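# Place a blue sponge flat on the shelf's top tier

## Task

Get one blue sponge lying flat on the upper level of the shelf, without shifting the shelf and while every other sponge on it stays flat and separate from the rest; at the finish neither gripper may be in contact with any sponge.

## Robot and tools

Robot: two arms, left_arm and right_arm, each with a two-finger parallel gripper and a wrist camera. Scene frame: origin at table-top height, halfway between the nominal arm bases; +x points out over the table, +z up, and left_arm sits on the +y side (these names have nothing to do with image left or right). Calibrated bases: left_arm at (+0.028, +0.365, +0.044) m, right_arm at (+0.028, -0.352, +0.027) m, both turned only slightly about z. A two-camera stand is fixed to the floor behind the arms.

Frames: every hand pose, velocity and target an arm reports is in that arm's own base frame; table positions are in the scene frame. Motion offsets run along the arm's own base axes, and rotations pivot about the Hand target's position. The gripper's fingers point along its +z axis and open and close along its y axis; end_effector_position is the point between the pads, roughly 1 cm short of the fingertips.

execute_actions(actions, cameras): actions is a list of actions; each action is a table of at most 15 rows, one row per 1/30 s control step; a shorter table repeats its final row until step 15. Every row has 14 numbers in [-1, 1]: left_arm dx, dy, dz, rx, ry, rz, opening, followed by the same seven for right_arm. The six pose numbers are an offset, not a pose: they are measured from that arm's Hand target at the start of the action, and every row refers to that same start, not to the row before. The next action starts from the updated Hand target, so repeating an offset keeps moving further. Scale: 1.0 equals 0.6 m or 180 degrees; rx, ry, rz form a single rotation vector. Opening is absolute: +1 is fully open (0.094 m), -1 closed. Six zeros for an arm means no new pose; its opening number is always a command, so resend the current one to keep the grip unchanged. Images come back only for an empty actions list or when cameras names them.

move(target, speed, blend, opening_speed, grip_force, blocking, cameras): target is one 14-number row in the same layout and scale, or a list of up to 15 such rows; every row is an offset from the Hand targets at the move's start, not from the previous row. Each gripper follows a straight path and rotates the short way. speed is the top path speed in m/s, 0.002 to 2.9, default 0.25 (rotation up to twice that in rad/s); one value or one per target. blend, in metres, rounds corners in a list; 0 stops at each point. opening_speed is the rate of the commanded opening, per second on the -1 to +1 scale, at least 0.2. grip_force is a per-pad force limit of about 10 to 50 N, one value or one per arm; it persists, and low values close slowly. blocking=false returns after about 0.5 s while the move continues. All paths share at most 10 s. The result adds a move: line with the ending (done, off_target, moving, held, fault) and any limits (paced = pose clipped, held = steps withheld).

wait(seconds) lets the scene run, 0 to 3600 s, with no new commands; it returns early if a running move ends. stop() brakes a running move. zoom_image(camera, region) enlarges region [x0, y0, x1, y1] in pixels, at most 504 by 504, of the latest image from cam_head_left (896x504), cam_head_right (896x504), cam_left_wrist (672x504) or cam_right_wrist (672x504). read_manual(section) only returns licence text. finished_scene(scene) ends the current scene for good; pass its number.

Reading results: end_effector_position (m) and end_effector_quat_wxyz per arm in its base frame; Hand target is the last commanded pose after clipping, the base for the next offsets. The gripper often rests a few cm short of it because of friction and weight; if so, send the remaining distance as an offset. Orientation commands are clipped each step to within 40 degrees of the measured one. grip_measured is the finger gap on the opening scale (reads slightly wide when empty); the final Joint positions entry is the gap in metres. Joint torques follow Joint positions order and include offsets and noise. Joint velocities may read within noise. Tool commands shows current gripper commands. Step readings list some intermediate hand positions for actions calls. Motor temperatures: MOTOR HOT appears at 75 °C; at 90 °C an over-temperature fault folds that arm and it stays idle; at 100 °C it goes limp. Holding loads, stretched reaches or pushing into things heat motors.

Cautions: paths do not avoid obstacles or the other arm, and grippers overshoot and stray more at higher speed, especially near full reach. Do not route a path close to an arm's own base; go around it. Contact force grows with speed and with how far the target lies beyond the contact; to end a push, command the target back past the gripper. Never let the arms, grippers or wrist cameras collide, and never close one gripper on the other's fingers. The sponge is soft: close slowly, possibly with a lower grip_force. Avoid dropping it, releasing it while it is moving, striking the shelf or table hard, or knocking anything off the table; anything left off the table fails the task. Open well above grip_measured to release, then back away so no gripper touches a sponge.

Each tool is called after "Request:" as name([rows], argument=value, ...), one row to a line, values as JSON.

## Session

Request:
execute_actions(actions=[])

Scene clock: 0.00 s.
left_arm: end_effector_position=(+0.3096, -0.1456, +0.3748) grip_measured=+1.000 end_effector_quat_wxyz=(+0.489, +0.133, +0.767, -0.393) | right_arm: end_effector_position=(+0.3785, +0.1167, +0.4237) grip_measured=+1.000 end_effector_quat_wxyz=(+0.659, -0.136, +0.737, -0.065)
Joint positions: left_arm=[-0.074 1.052 1.159 -0.403 0.752 -0.301 0.094] | right_arm=[0.465 1.182 1.317 -0.267 0.377 -0.232 0.094]
Joint velocities: within noise
Joint torques (N m): no reading
Motor temperatures (°C): left_arm=[26 27 33 25 24 27 28] | right_arm=[29 30 28 27 27 28 28]
Heat: left arm: 33 °C; right arm: 30 °C.
Hand target: left_arm +0.3043, -0.1463, +0.3928; +0.510, +0.148, +0.751, -0.392 | right_arm +0.3730, +0.1131, +0.4410; +0.676, -0.124, +0.724, -0.060
Tool commands: left_gripper/opening=+1.0 right_gripper/opening=+1.0

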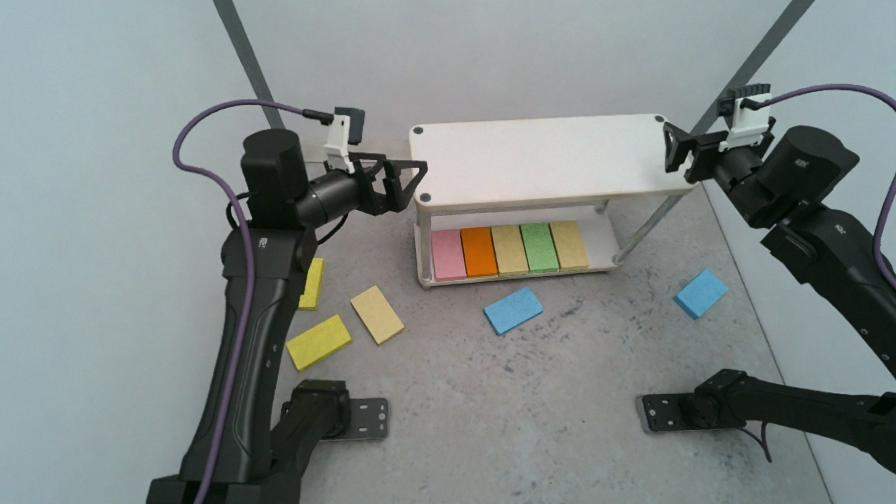

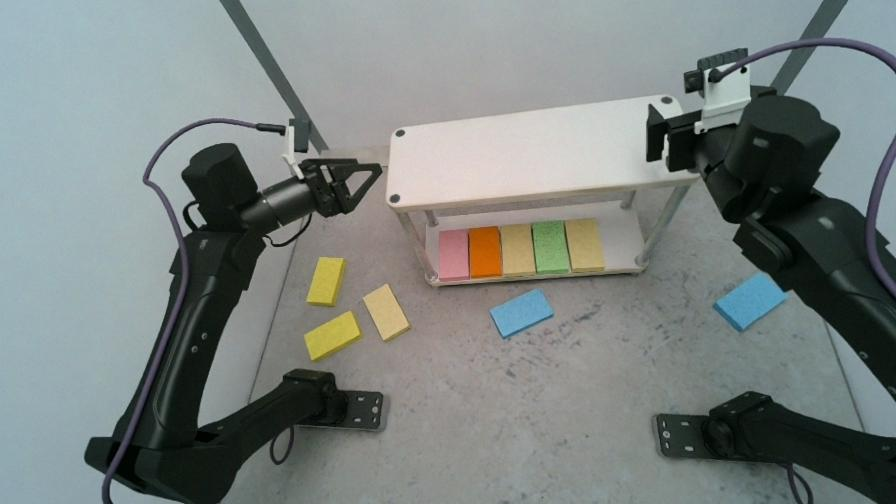

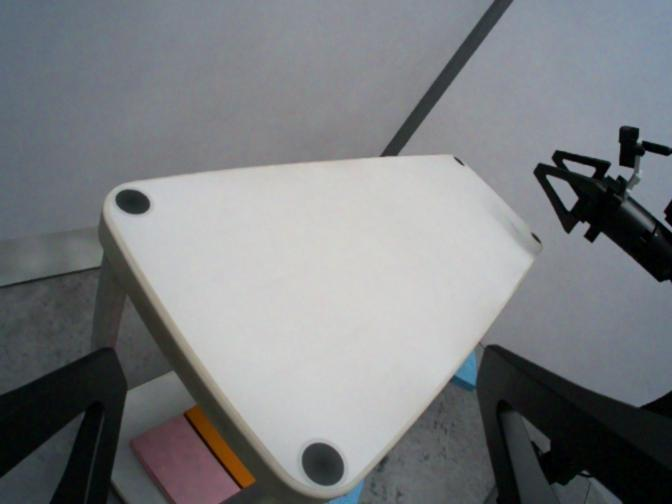

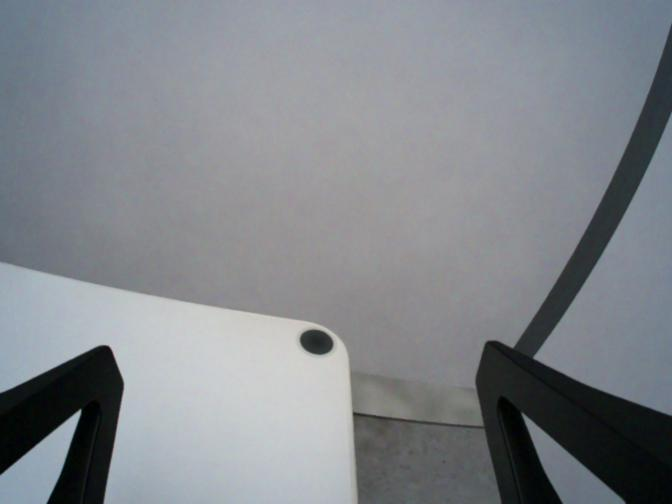

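Request:
move(target=[-0.16,-0.306,-0.48,0.276,0.038,-0.145,1,0,0,0,0,0,0,1], cameras=["all"])

Scene clock: 6.90 s.
left_arm: end_effector_position=(+0.2661, -0.3097, +0.3094) grip_measured=+1.000 end_effector_quat_wxyz=(+0.566, +0.381, +0.716, -0.146) | right_arm: end_effector_position=(+0.3785, +0.1167, +0.4237) grip_measured=+1.000 end_effector_quat_wxyz=(+0.659, -0.136, +0.737, -0.065)
Joint positions: left_arm=[-0.95 1.19 1.052 -0.191 -0.198 0.17 0.094] | right_arm=[0.465 1.182 1.317 -0.267 0.377 -0.232 0.094]
Joint torques (N m): left_arm=[-2.96 6.95 -0.91 -1.17 1.66 -1.59] | right_arm=[-0.1 -4.45 6.76 2.21 -0.01 0.01]
Heat: left arm: 34 °C; right arm: 30 °C.
Hand target: left_arm +0.2083, -0.3299, +0.1048; +0.259, +0.484, +0.822, -0.153 | right_arm +0.3730, +0.1131, +0.4410; +0.676, -0.124, +0.724, -0.060
Off the commanded pose: left_arm 0.214 m, 39 deg | right_arm 0.018 m, 3 deg.
move: off_target (left_arm)

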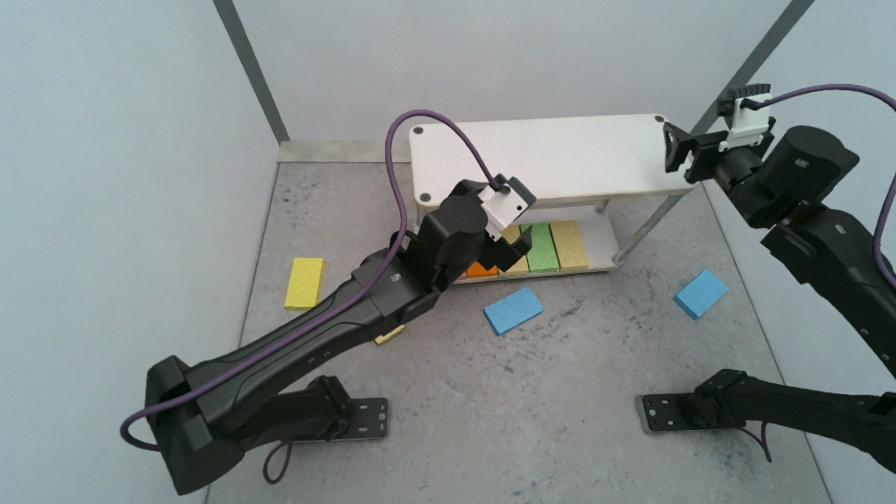

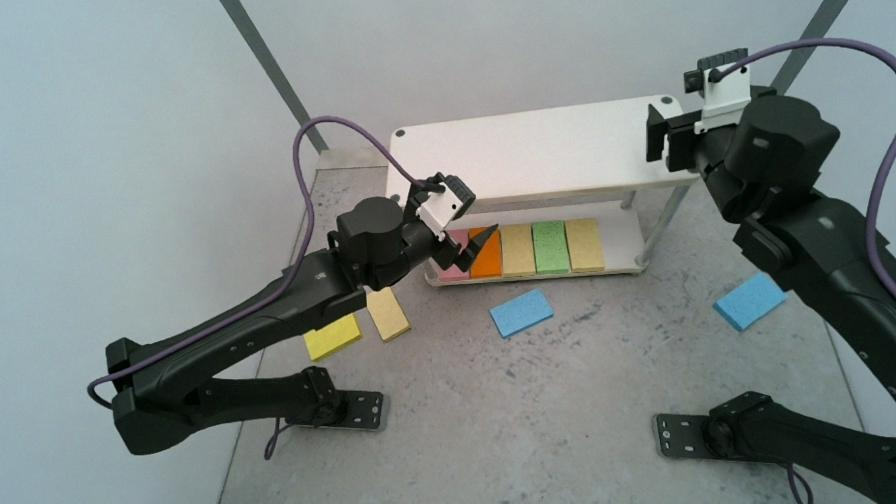

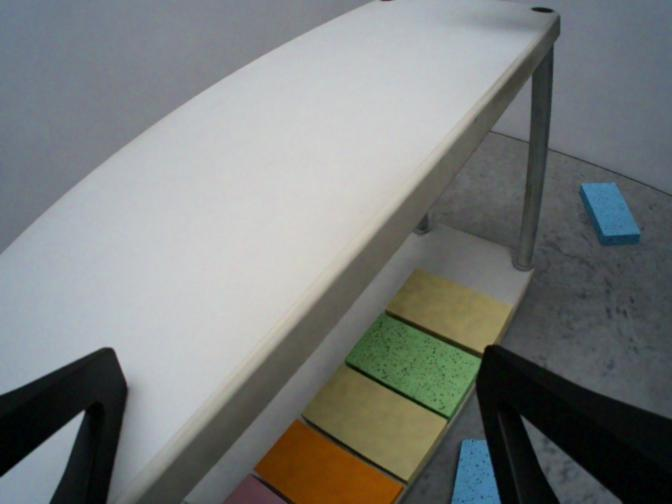

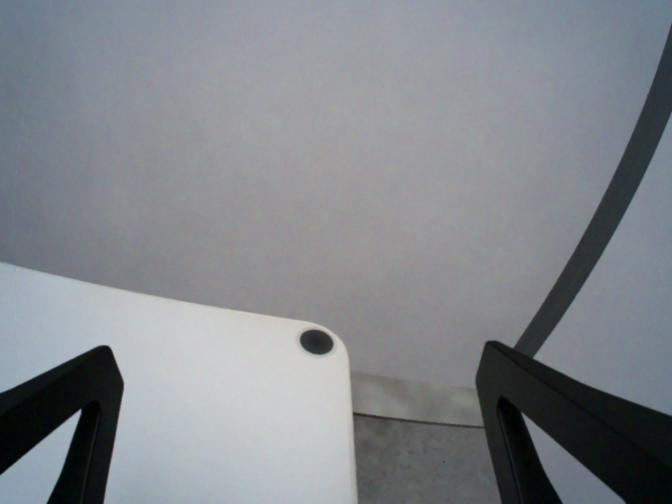

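Request:
move([
  [-0.1,0.1,0.43,0,0,0,1,0,0,0,0,0,0,1],
  [-0.05,0,0.1,0,0,0,1,0,0,0,0,0,0,1],
], blend=0.03, cameras=["cam_left_wrist","cam_head_left"])

Scene clock: 12.37 s.
left_arm: end_effector_position=(+0.1785, -0.3206, +0.1621) grip_measured=+1.000 end_effector_quat_wxyz=(+0.244, +0.488, +0.827, -0.137) | right_arm: end_effector_position=(+0.3785, +0.1167, +0.4237) grip_measured=+1.000 end_effector_quat_wxyz=(+0.659, -0.136, +0.737, -0.065)
Joint positions: left_arm=[-1.073 1.42 1.156 -0.74 -0.015 -0.003 0.094] | right_arm=[0.465 1.182 1.317 -0.267 0.377 -0.232 0.094]
Joint torques (N m): left_arm=[-0.35 -4.01 4.53 1.6 0.1 -0.08] | right_arm=[-0.09 -4.46 6.76 2.21 -0.01 0.01]
Motor temperatures (°C): left_arm=[26 27 34 27 25 28 28] | right_arm=[29 30 30 32 27 28 28]
Heat: left arm: 34 °C; right arm: 32 °C.
Hand target: left_arm +0.1783, -0.3299, +0.1648; +0.259, +0.484, +0.822, -0.153 | right_arm +0.3730, +0.1131, +0.4410; +0.676, -0.124, +0.724, -0.060
Off the commanded pose: left_arm 0.010 m, 3 deg | right_arm 0.018 m, 3 deg.
move: off_target (left_arm)
Images, in order (width x height): cam_head_left 896x504, cam_left_wrist 672x504.

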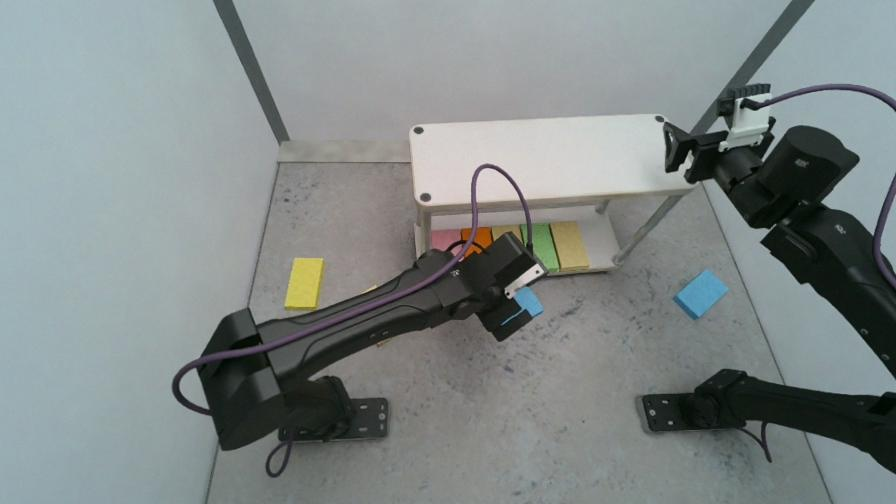

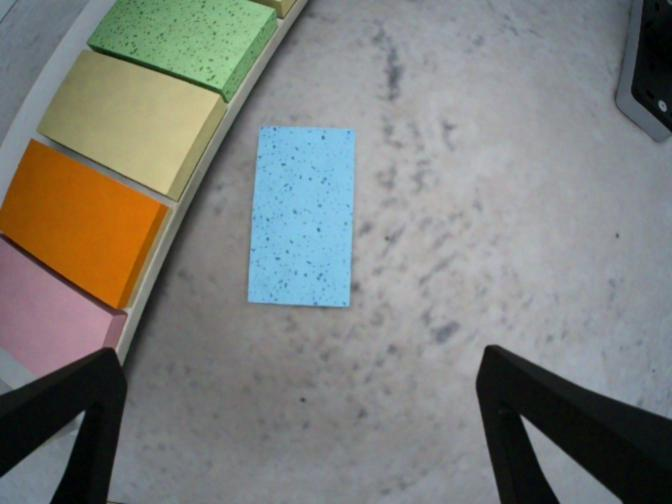

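Request:
move([
  [0.06,-0.07,-0.22,0,0,0,1,0,0,0,0,0,0,1],
  [0.08,-0.103,-0.302,0,0,0,1,0,0,0,0,0,0,1],
], blend=[0.02,0], speed=[0.25,0.08], cameras=["cam_left_wrist"])

Scene clock: 15.70 s.
left_arm: end_effector_position=(+0.2152, -0.3787, -0.0257) grip_measured=+1.000 end_effector_quat_wxyz=(+0.234, +0.489, +0.830, -0.134) | right_arm: end_effector_position=(+0.3785, +0.1167, +0.4237) grip_measured=+1.000 end_effector_quat_wxyz=(+0.659, -0.136, +0.737, -0.065)
Joint positions: left_arm=[-1.058 1.969 0.97 -0.025 -0.003 0.007 0.094] | right_arm=[0.465 1.182 1.317 -0.267 0.377 -0.232 0.094]
Joint torques (N m): left_arm=[0.53 -6.49 5.41 1.57 0.09 0.03] | right_arm=[-0.1 -4.46 6.75 2.21 0 0.01]
Heat: left arm: 34 °C; right arm: 33 °C.
Hand target: left_arm +0.2263, -0.3917, -0.0164; +0.259, +0.484, +0.822, -0.153 | right_arm +0.3730, +0.1131, +0.4410; +0.676, -0.124, +0.724, -0.060
Off the commanded pose: left_arm 0.019 m, 4 deg | right_arm 0.018 m, 3 deg.
move: off_target (left_arm)

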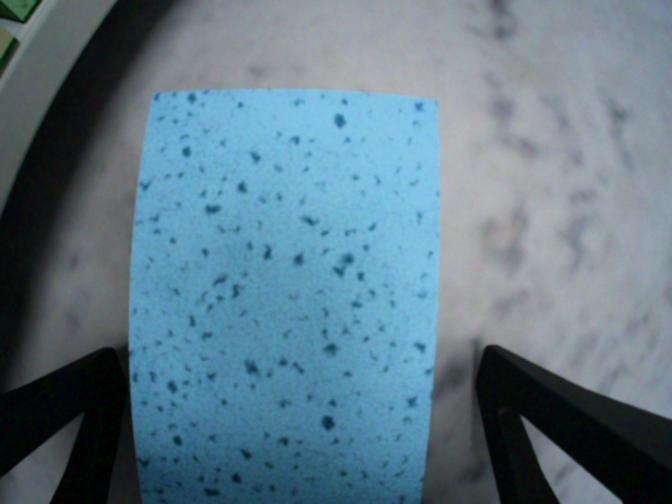

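Request:
move([
  [0,0,0,0,0,0,0.1,0,0,0,0,0,0,1],
  [-0.077,0.1,0.35,0,0,0,0.1,0,0,0,0,0,0,1],
  [0.05,0.183,0.683,-0.0128,-0.0109,0.1167,0.1,0,0,0,0,0,0,1],
  [0.268,0.198,0.683,-0.0128,-0.0109,0.1167,0.1,0,0,0,0,0,0,1],
], blend=[0,0.04,0.04,0], cameras=["all"])

Scene clock: 20.97 s.
left_arm: end_effector_position=(+0.3944, -0.2717, +0.3862) grip_measured=+0.309 end_effector_quat_wxyz=(+0.384, +0.307, +0.862, -0.124) | right_arm: end_effector_position=(+0.3785, +0.1167, +0.4237) grip_measured=+1.000 end_effector_quat_wxyz=(+0.659, -0.136, +0.737, -0.065)
Joint positions: left_arm=[-0.587 2.093 2.823 -1.472 0.049 0.075 0.062] | right_arm=[0.465 1.182 1.317 -0.267 0.377 -0.232 0.094]
Joint torques (N m): left_arm=[0.21 -6.84 6.8 1.12 0.13 0.06] | right_arm=[-0.1 -4.46 6.75 2.21 0 0.01]
Heat: left arm: 35 °C; right arm: 34 °C.
Hand target: left_arm +0.3871, -0.2729, +0.3934; +0.306, +0.324, +0.888, -0.111 | right_arm +0.3730, +0.1131, +0.4410; +0.676, -0.124, +0.724, -0.060
Off the commanded pose: left_arm 0.010 m, 10 deg | right_arm 0.018 m, 3 deg.
elbow stopped short (left arm): the move would have taken joint 3 (elbow) straighter than the controller allows.
move: off_target (left_arm)

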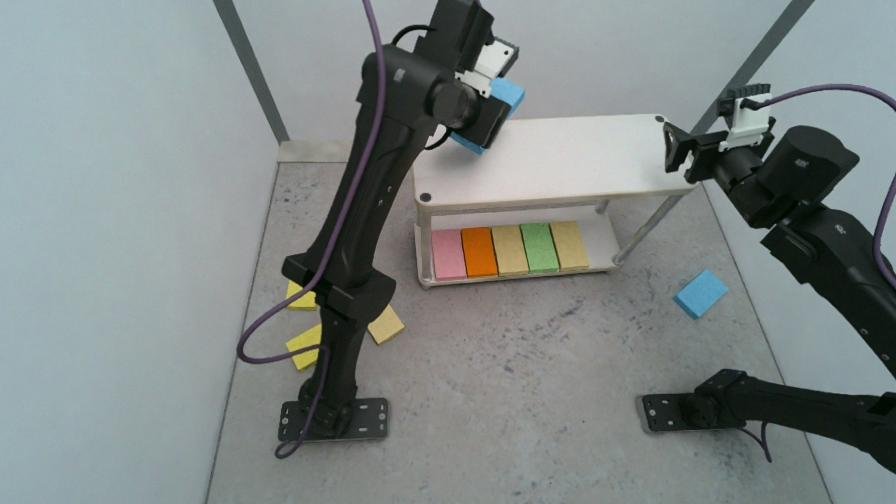

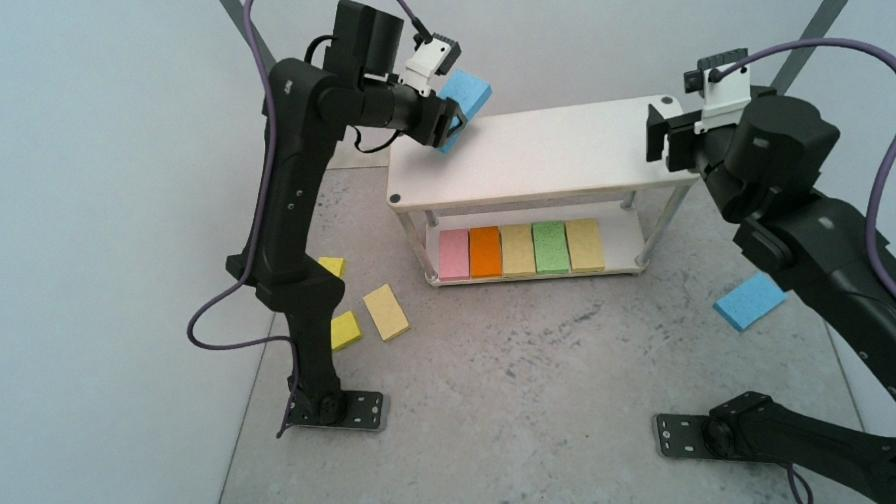

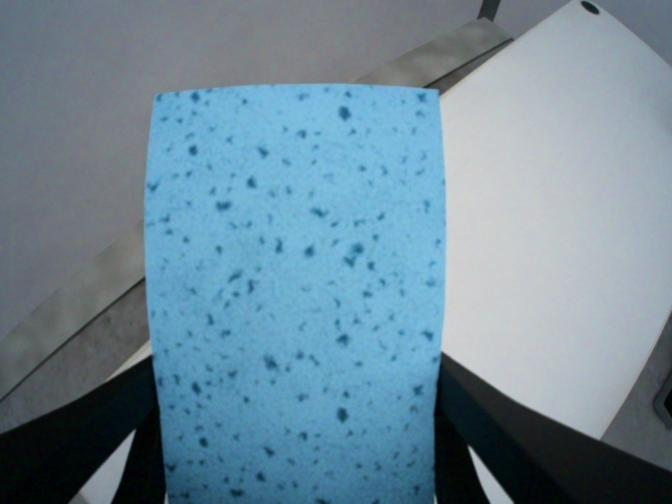

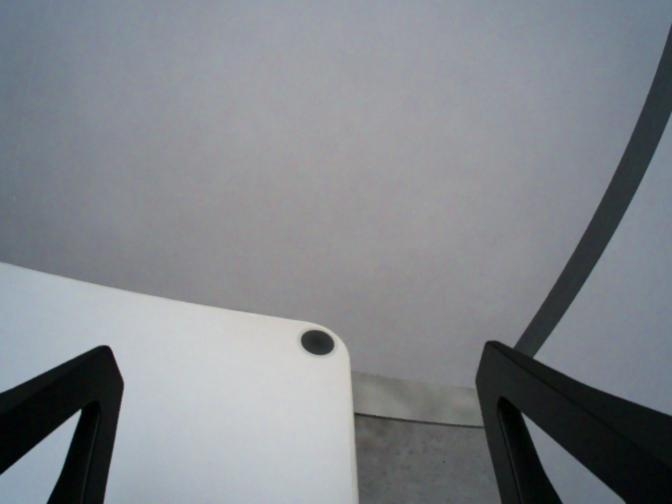

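Request:
move(target=[-0.01,0,-0.11,0,0,0,0.1,0,0,0,0,0,0,1], speed=0.12, cameras=["cam_head_left","cam_head_right","cam_left_wrist"])

Scene clock: 23.27 s.
left_arm: end_effector_position=(+0.3912, -0.2695, +0.3345) grip_measured=+0.311 end_effector_quat_wxyz=(+0.322, +0.315, +0.886, -0.107) | right_arm: end_effector_position=(+0.3785, +0.1167, +0.4237) grip_measured=+1.000 end_effector_quat_wxyz=(+0.659, -0.136, +0.737, -0.065)
Joint positions: left_arm=[-0.587 1.988 2.474 -1.366 0.049 0.08 0.062] | right_arm=[0.465 1.182 1.317 -0.267 0.377 -0.232 0.094]
Joint torques (N m): left_arm=[-0.58 -8.02 2.24 1.13 0.08 0.03] | right_arm=[-0.1 -4.46 6.76 2.21 -0.01 0.01]
Heat: left arm: 34 °C; right arm: 35 °C.
Hand target: left_arm +0.3811, -0.2729, +0.3274; +0.306, +0.324, +0.888, -0.111 | right_arm +0.3730, +0.1131, +0.4410; +0.676, -0.124, +0.724, -0.060
Off the commanded pose: left_arm 0.013 m, 2 deg | right_arm 0.018 m, 3 deg.
move: off_target (left_arm)

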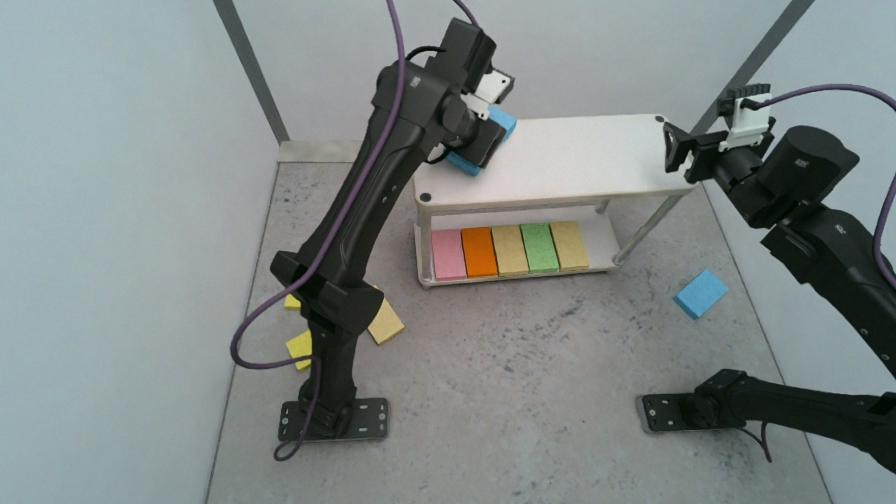

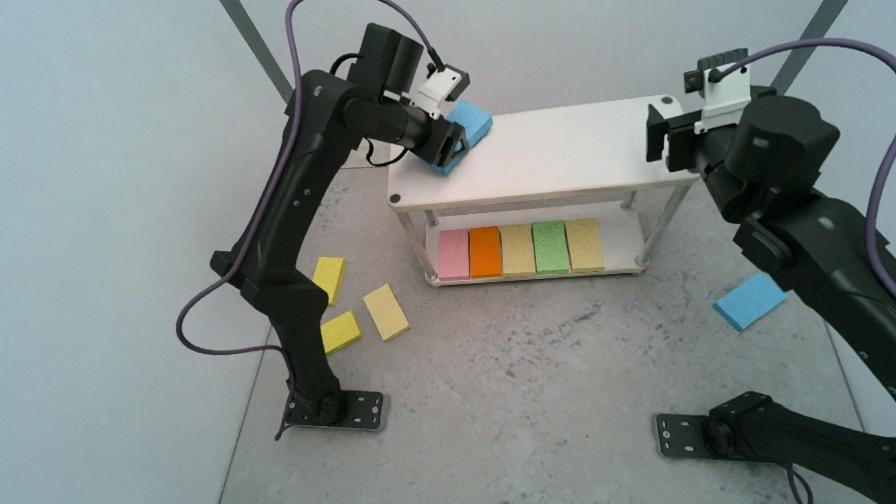

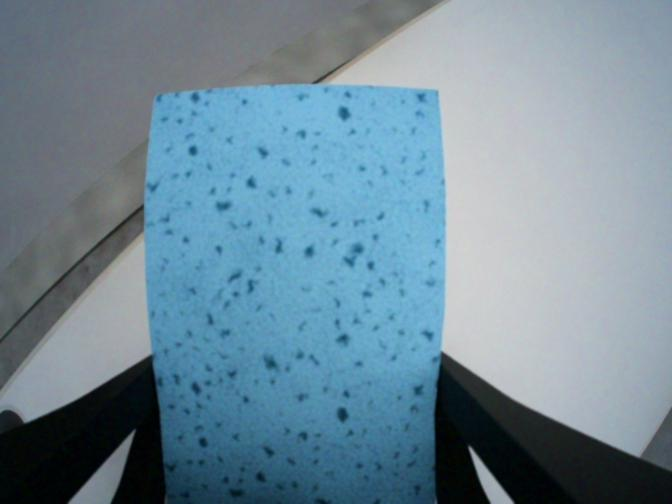

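Request:
move(target=[0,0,-0.045,0,0,0,0.1,0,0,0,0,0,0,1], speed=0.08, cameras=["cam_head_right","cam_left_wrist"])

Request:
zoom_image(camera="cam_head_right", region=[360, 60, 560, 220])

Scene clock: 24.60 s.
left_arm: end_effector_position=(+0.3903, -0.2689, +0.3366) grip_measured=+0.312 end_effector_quat_wxyz=(+0.359, +0.312, +0.872, -0.117) | right_arm: end_effector_position=(+0.3785, +0.1167, +0.4237) grip_measured=+1.000 end_effector_quat_wxyz=(+0.659, -0.136, +0.737, -0.065)
Joint positions: left_arm=[-0.587 1.846 2.211 -1.164 0.049 0.08 0.062] | right_arm=[0.465 1.182 1.317 -0.267 0.377 -0.232 0.094]
Joint torques (N m): left_arm=[-0.5 -4.9 1.68 0.96 0.09 0.03] | right_arm=[-0.1 -4.46 6.75 2.21 -0.01 0.01]
Heat: left arm: 34 °C; right arm: 35 °C.
Hand target: left_arm +0.3811, -0.2729, +0.3004; +0.306, +0.324, +0.888, -0.111 | right_arm +0.3730, +0.1131, +0.4410; +0.676, -0.124, +0.724, -0.060
Off the commanded pose: left_arm 0.038 m, 7 deg | right_arm 0.018 m, 3 deg.
move: off_target (left_arm)

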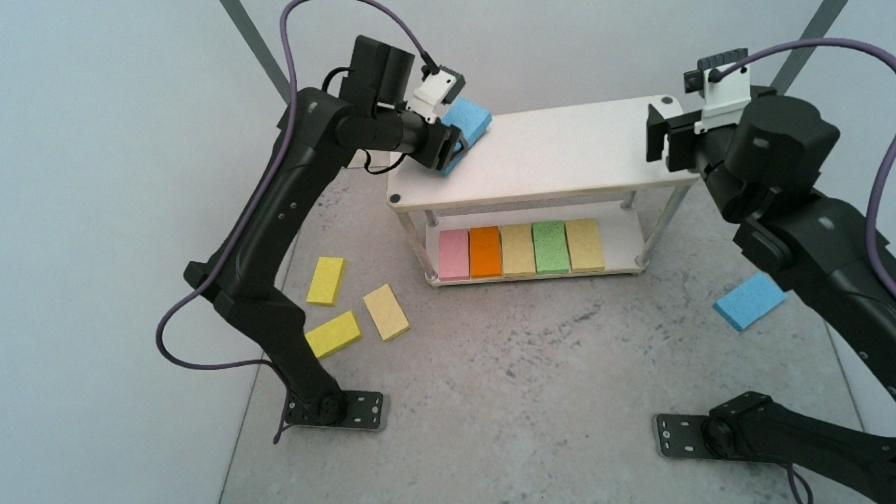

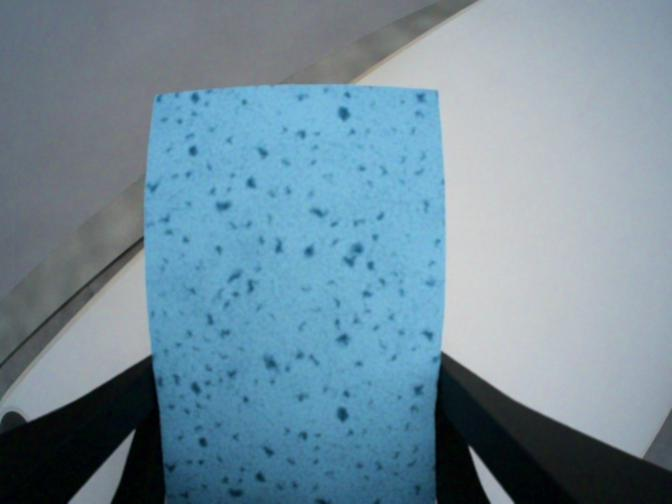

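Scaled by 2.520 from the camera's image (finer frame: 1280x720).

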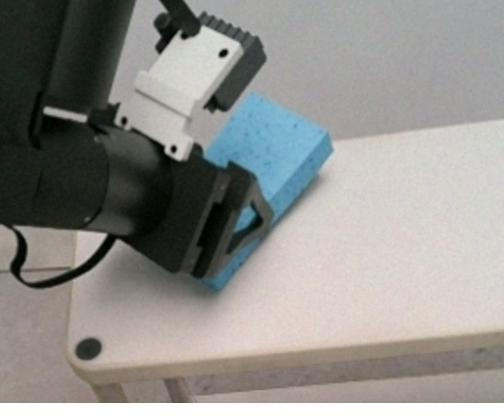

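Request:
move([
  [0,0,0.05,0.0143,0.017,0,0.1,0,0,0,0,0,0,1],
  [0,0,0.05,0.0143,0.017,0,0.65,0,0,0,0,0,0,1],
  [-0.095,0.08,0.21,0.0143,0.017,0,0.65,0,0,0,0,0,0,1],
  [-0.25,0.16,0.28,0.0143,0.017,0,0.65,0,0,0,0,0,0,1],
], speed=[0.1,0.1,0.15,0.25], blend=[0,0,0.03,0], cameras=["all"])

Scene clock: 29.93 s.
left_arm: end_effector_position=(+0.2387, -0.1785, +0.4732) grip_measured=+0.648 end_effector_quat_wxyz=(+0.443, +0.302, +0.831, -0.149) | right_arm: end_effector_position=(+0.3785, +0.1167, +0.4237) grip_measured=+1.000 end_effector_quat_wxyz=(+0.659, -0.136, +0.737, -0.065)
Joint positions: left_arm=[-0.617 1.475 2.414 -1.538 0.046 0.055 0.077] | right_arm=[0.465 1.182 1.317 -0.267 0.377 -0.232 0.094]
Joint torques (N m): left_arm=[-0.46 -2.13 2.13 1.31 -0.08 -0.09] | right_arm=[-0.09 -4.46 6.76 2.21 -0.01 0.01]
Heat: left arm: 34 °C; right arm: 36 °C.
Hand target: left_arm +0.2311, -0.1769, +0.4684; +0.275, +0.328, +0.898, -0.100 | right_arm +0.3730, +0.1131, +0.4410; +0.676, -0.124, +0.724, -0.060
Off the commanded pose: left_arm 0.009 m, 22 deg | right_arm 0.018 m, 3 deg.
joint sent to its limit (left arm) — joint 4 (wrist pitch), lower limit. The joint targets are off in position and orientation.
move: off_target (left_arm); target 2's new opening was sent with left_arm's hand 0.013 m and 4 deg from that target

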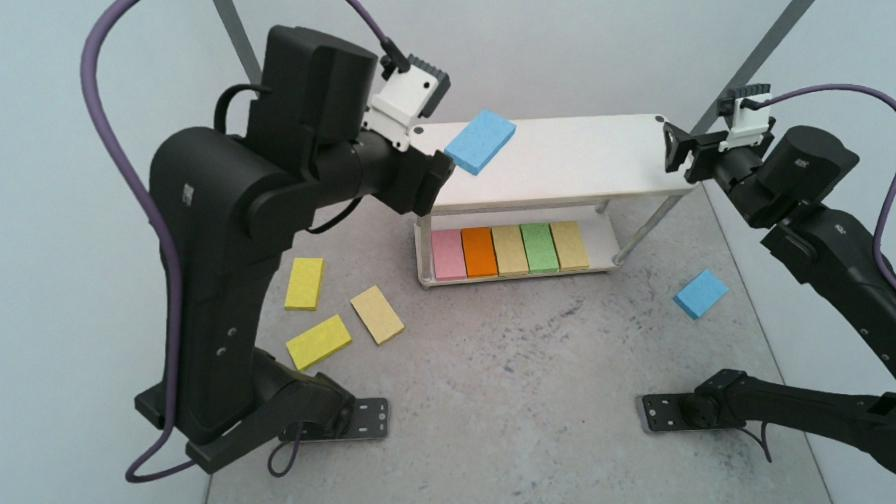

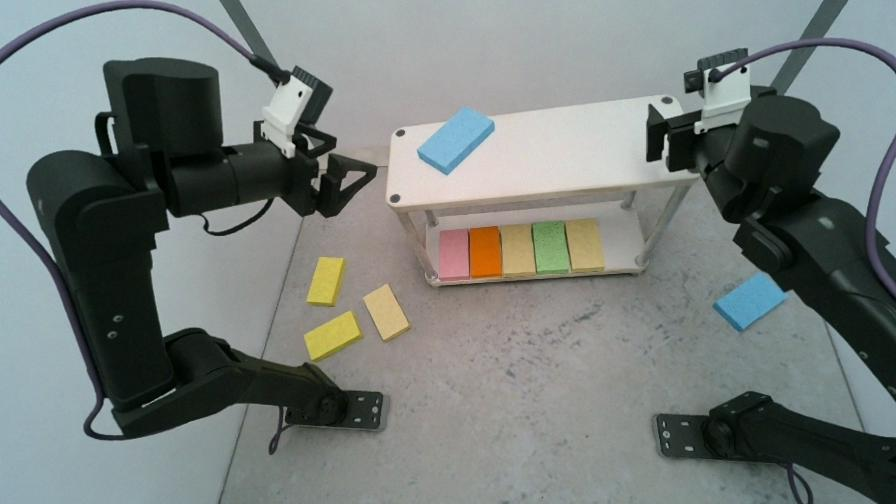

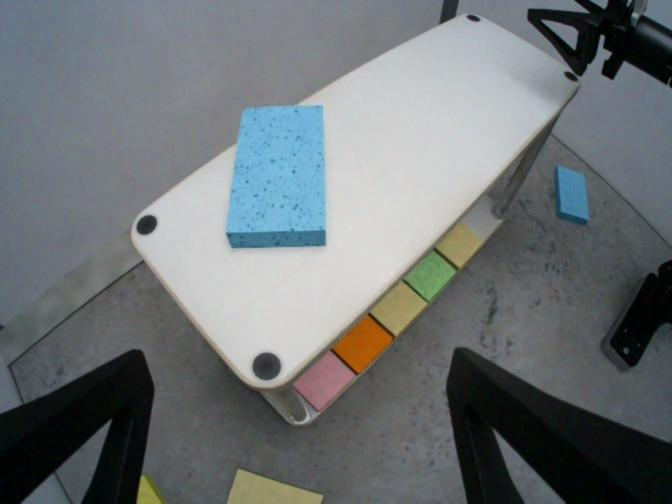

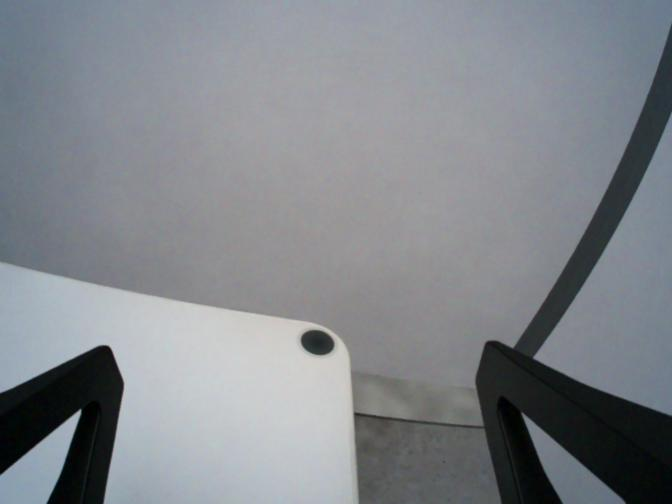

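Request:
finished_scene(scene=1)

The scene is finished: the task was done.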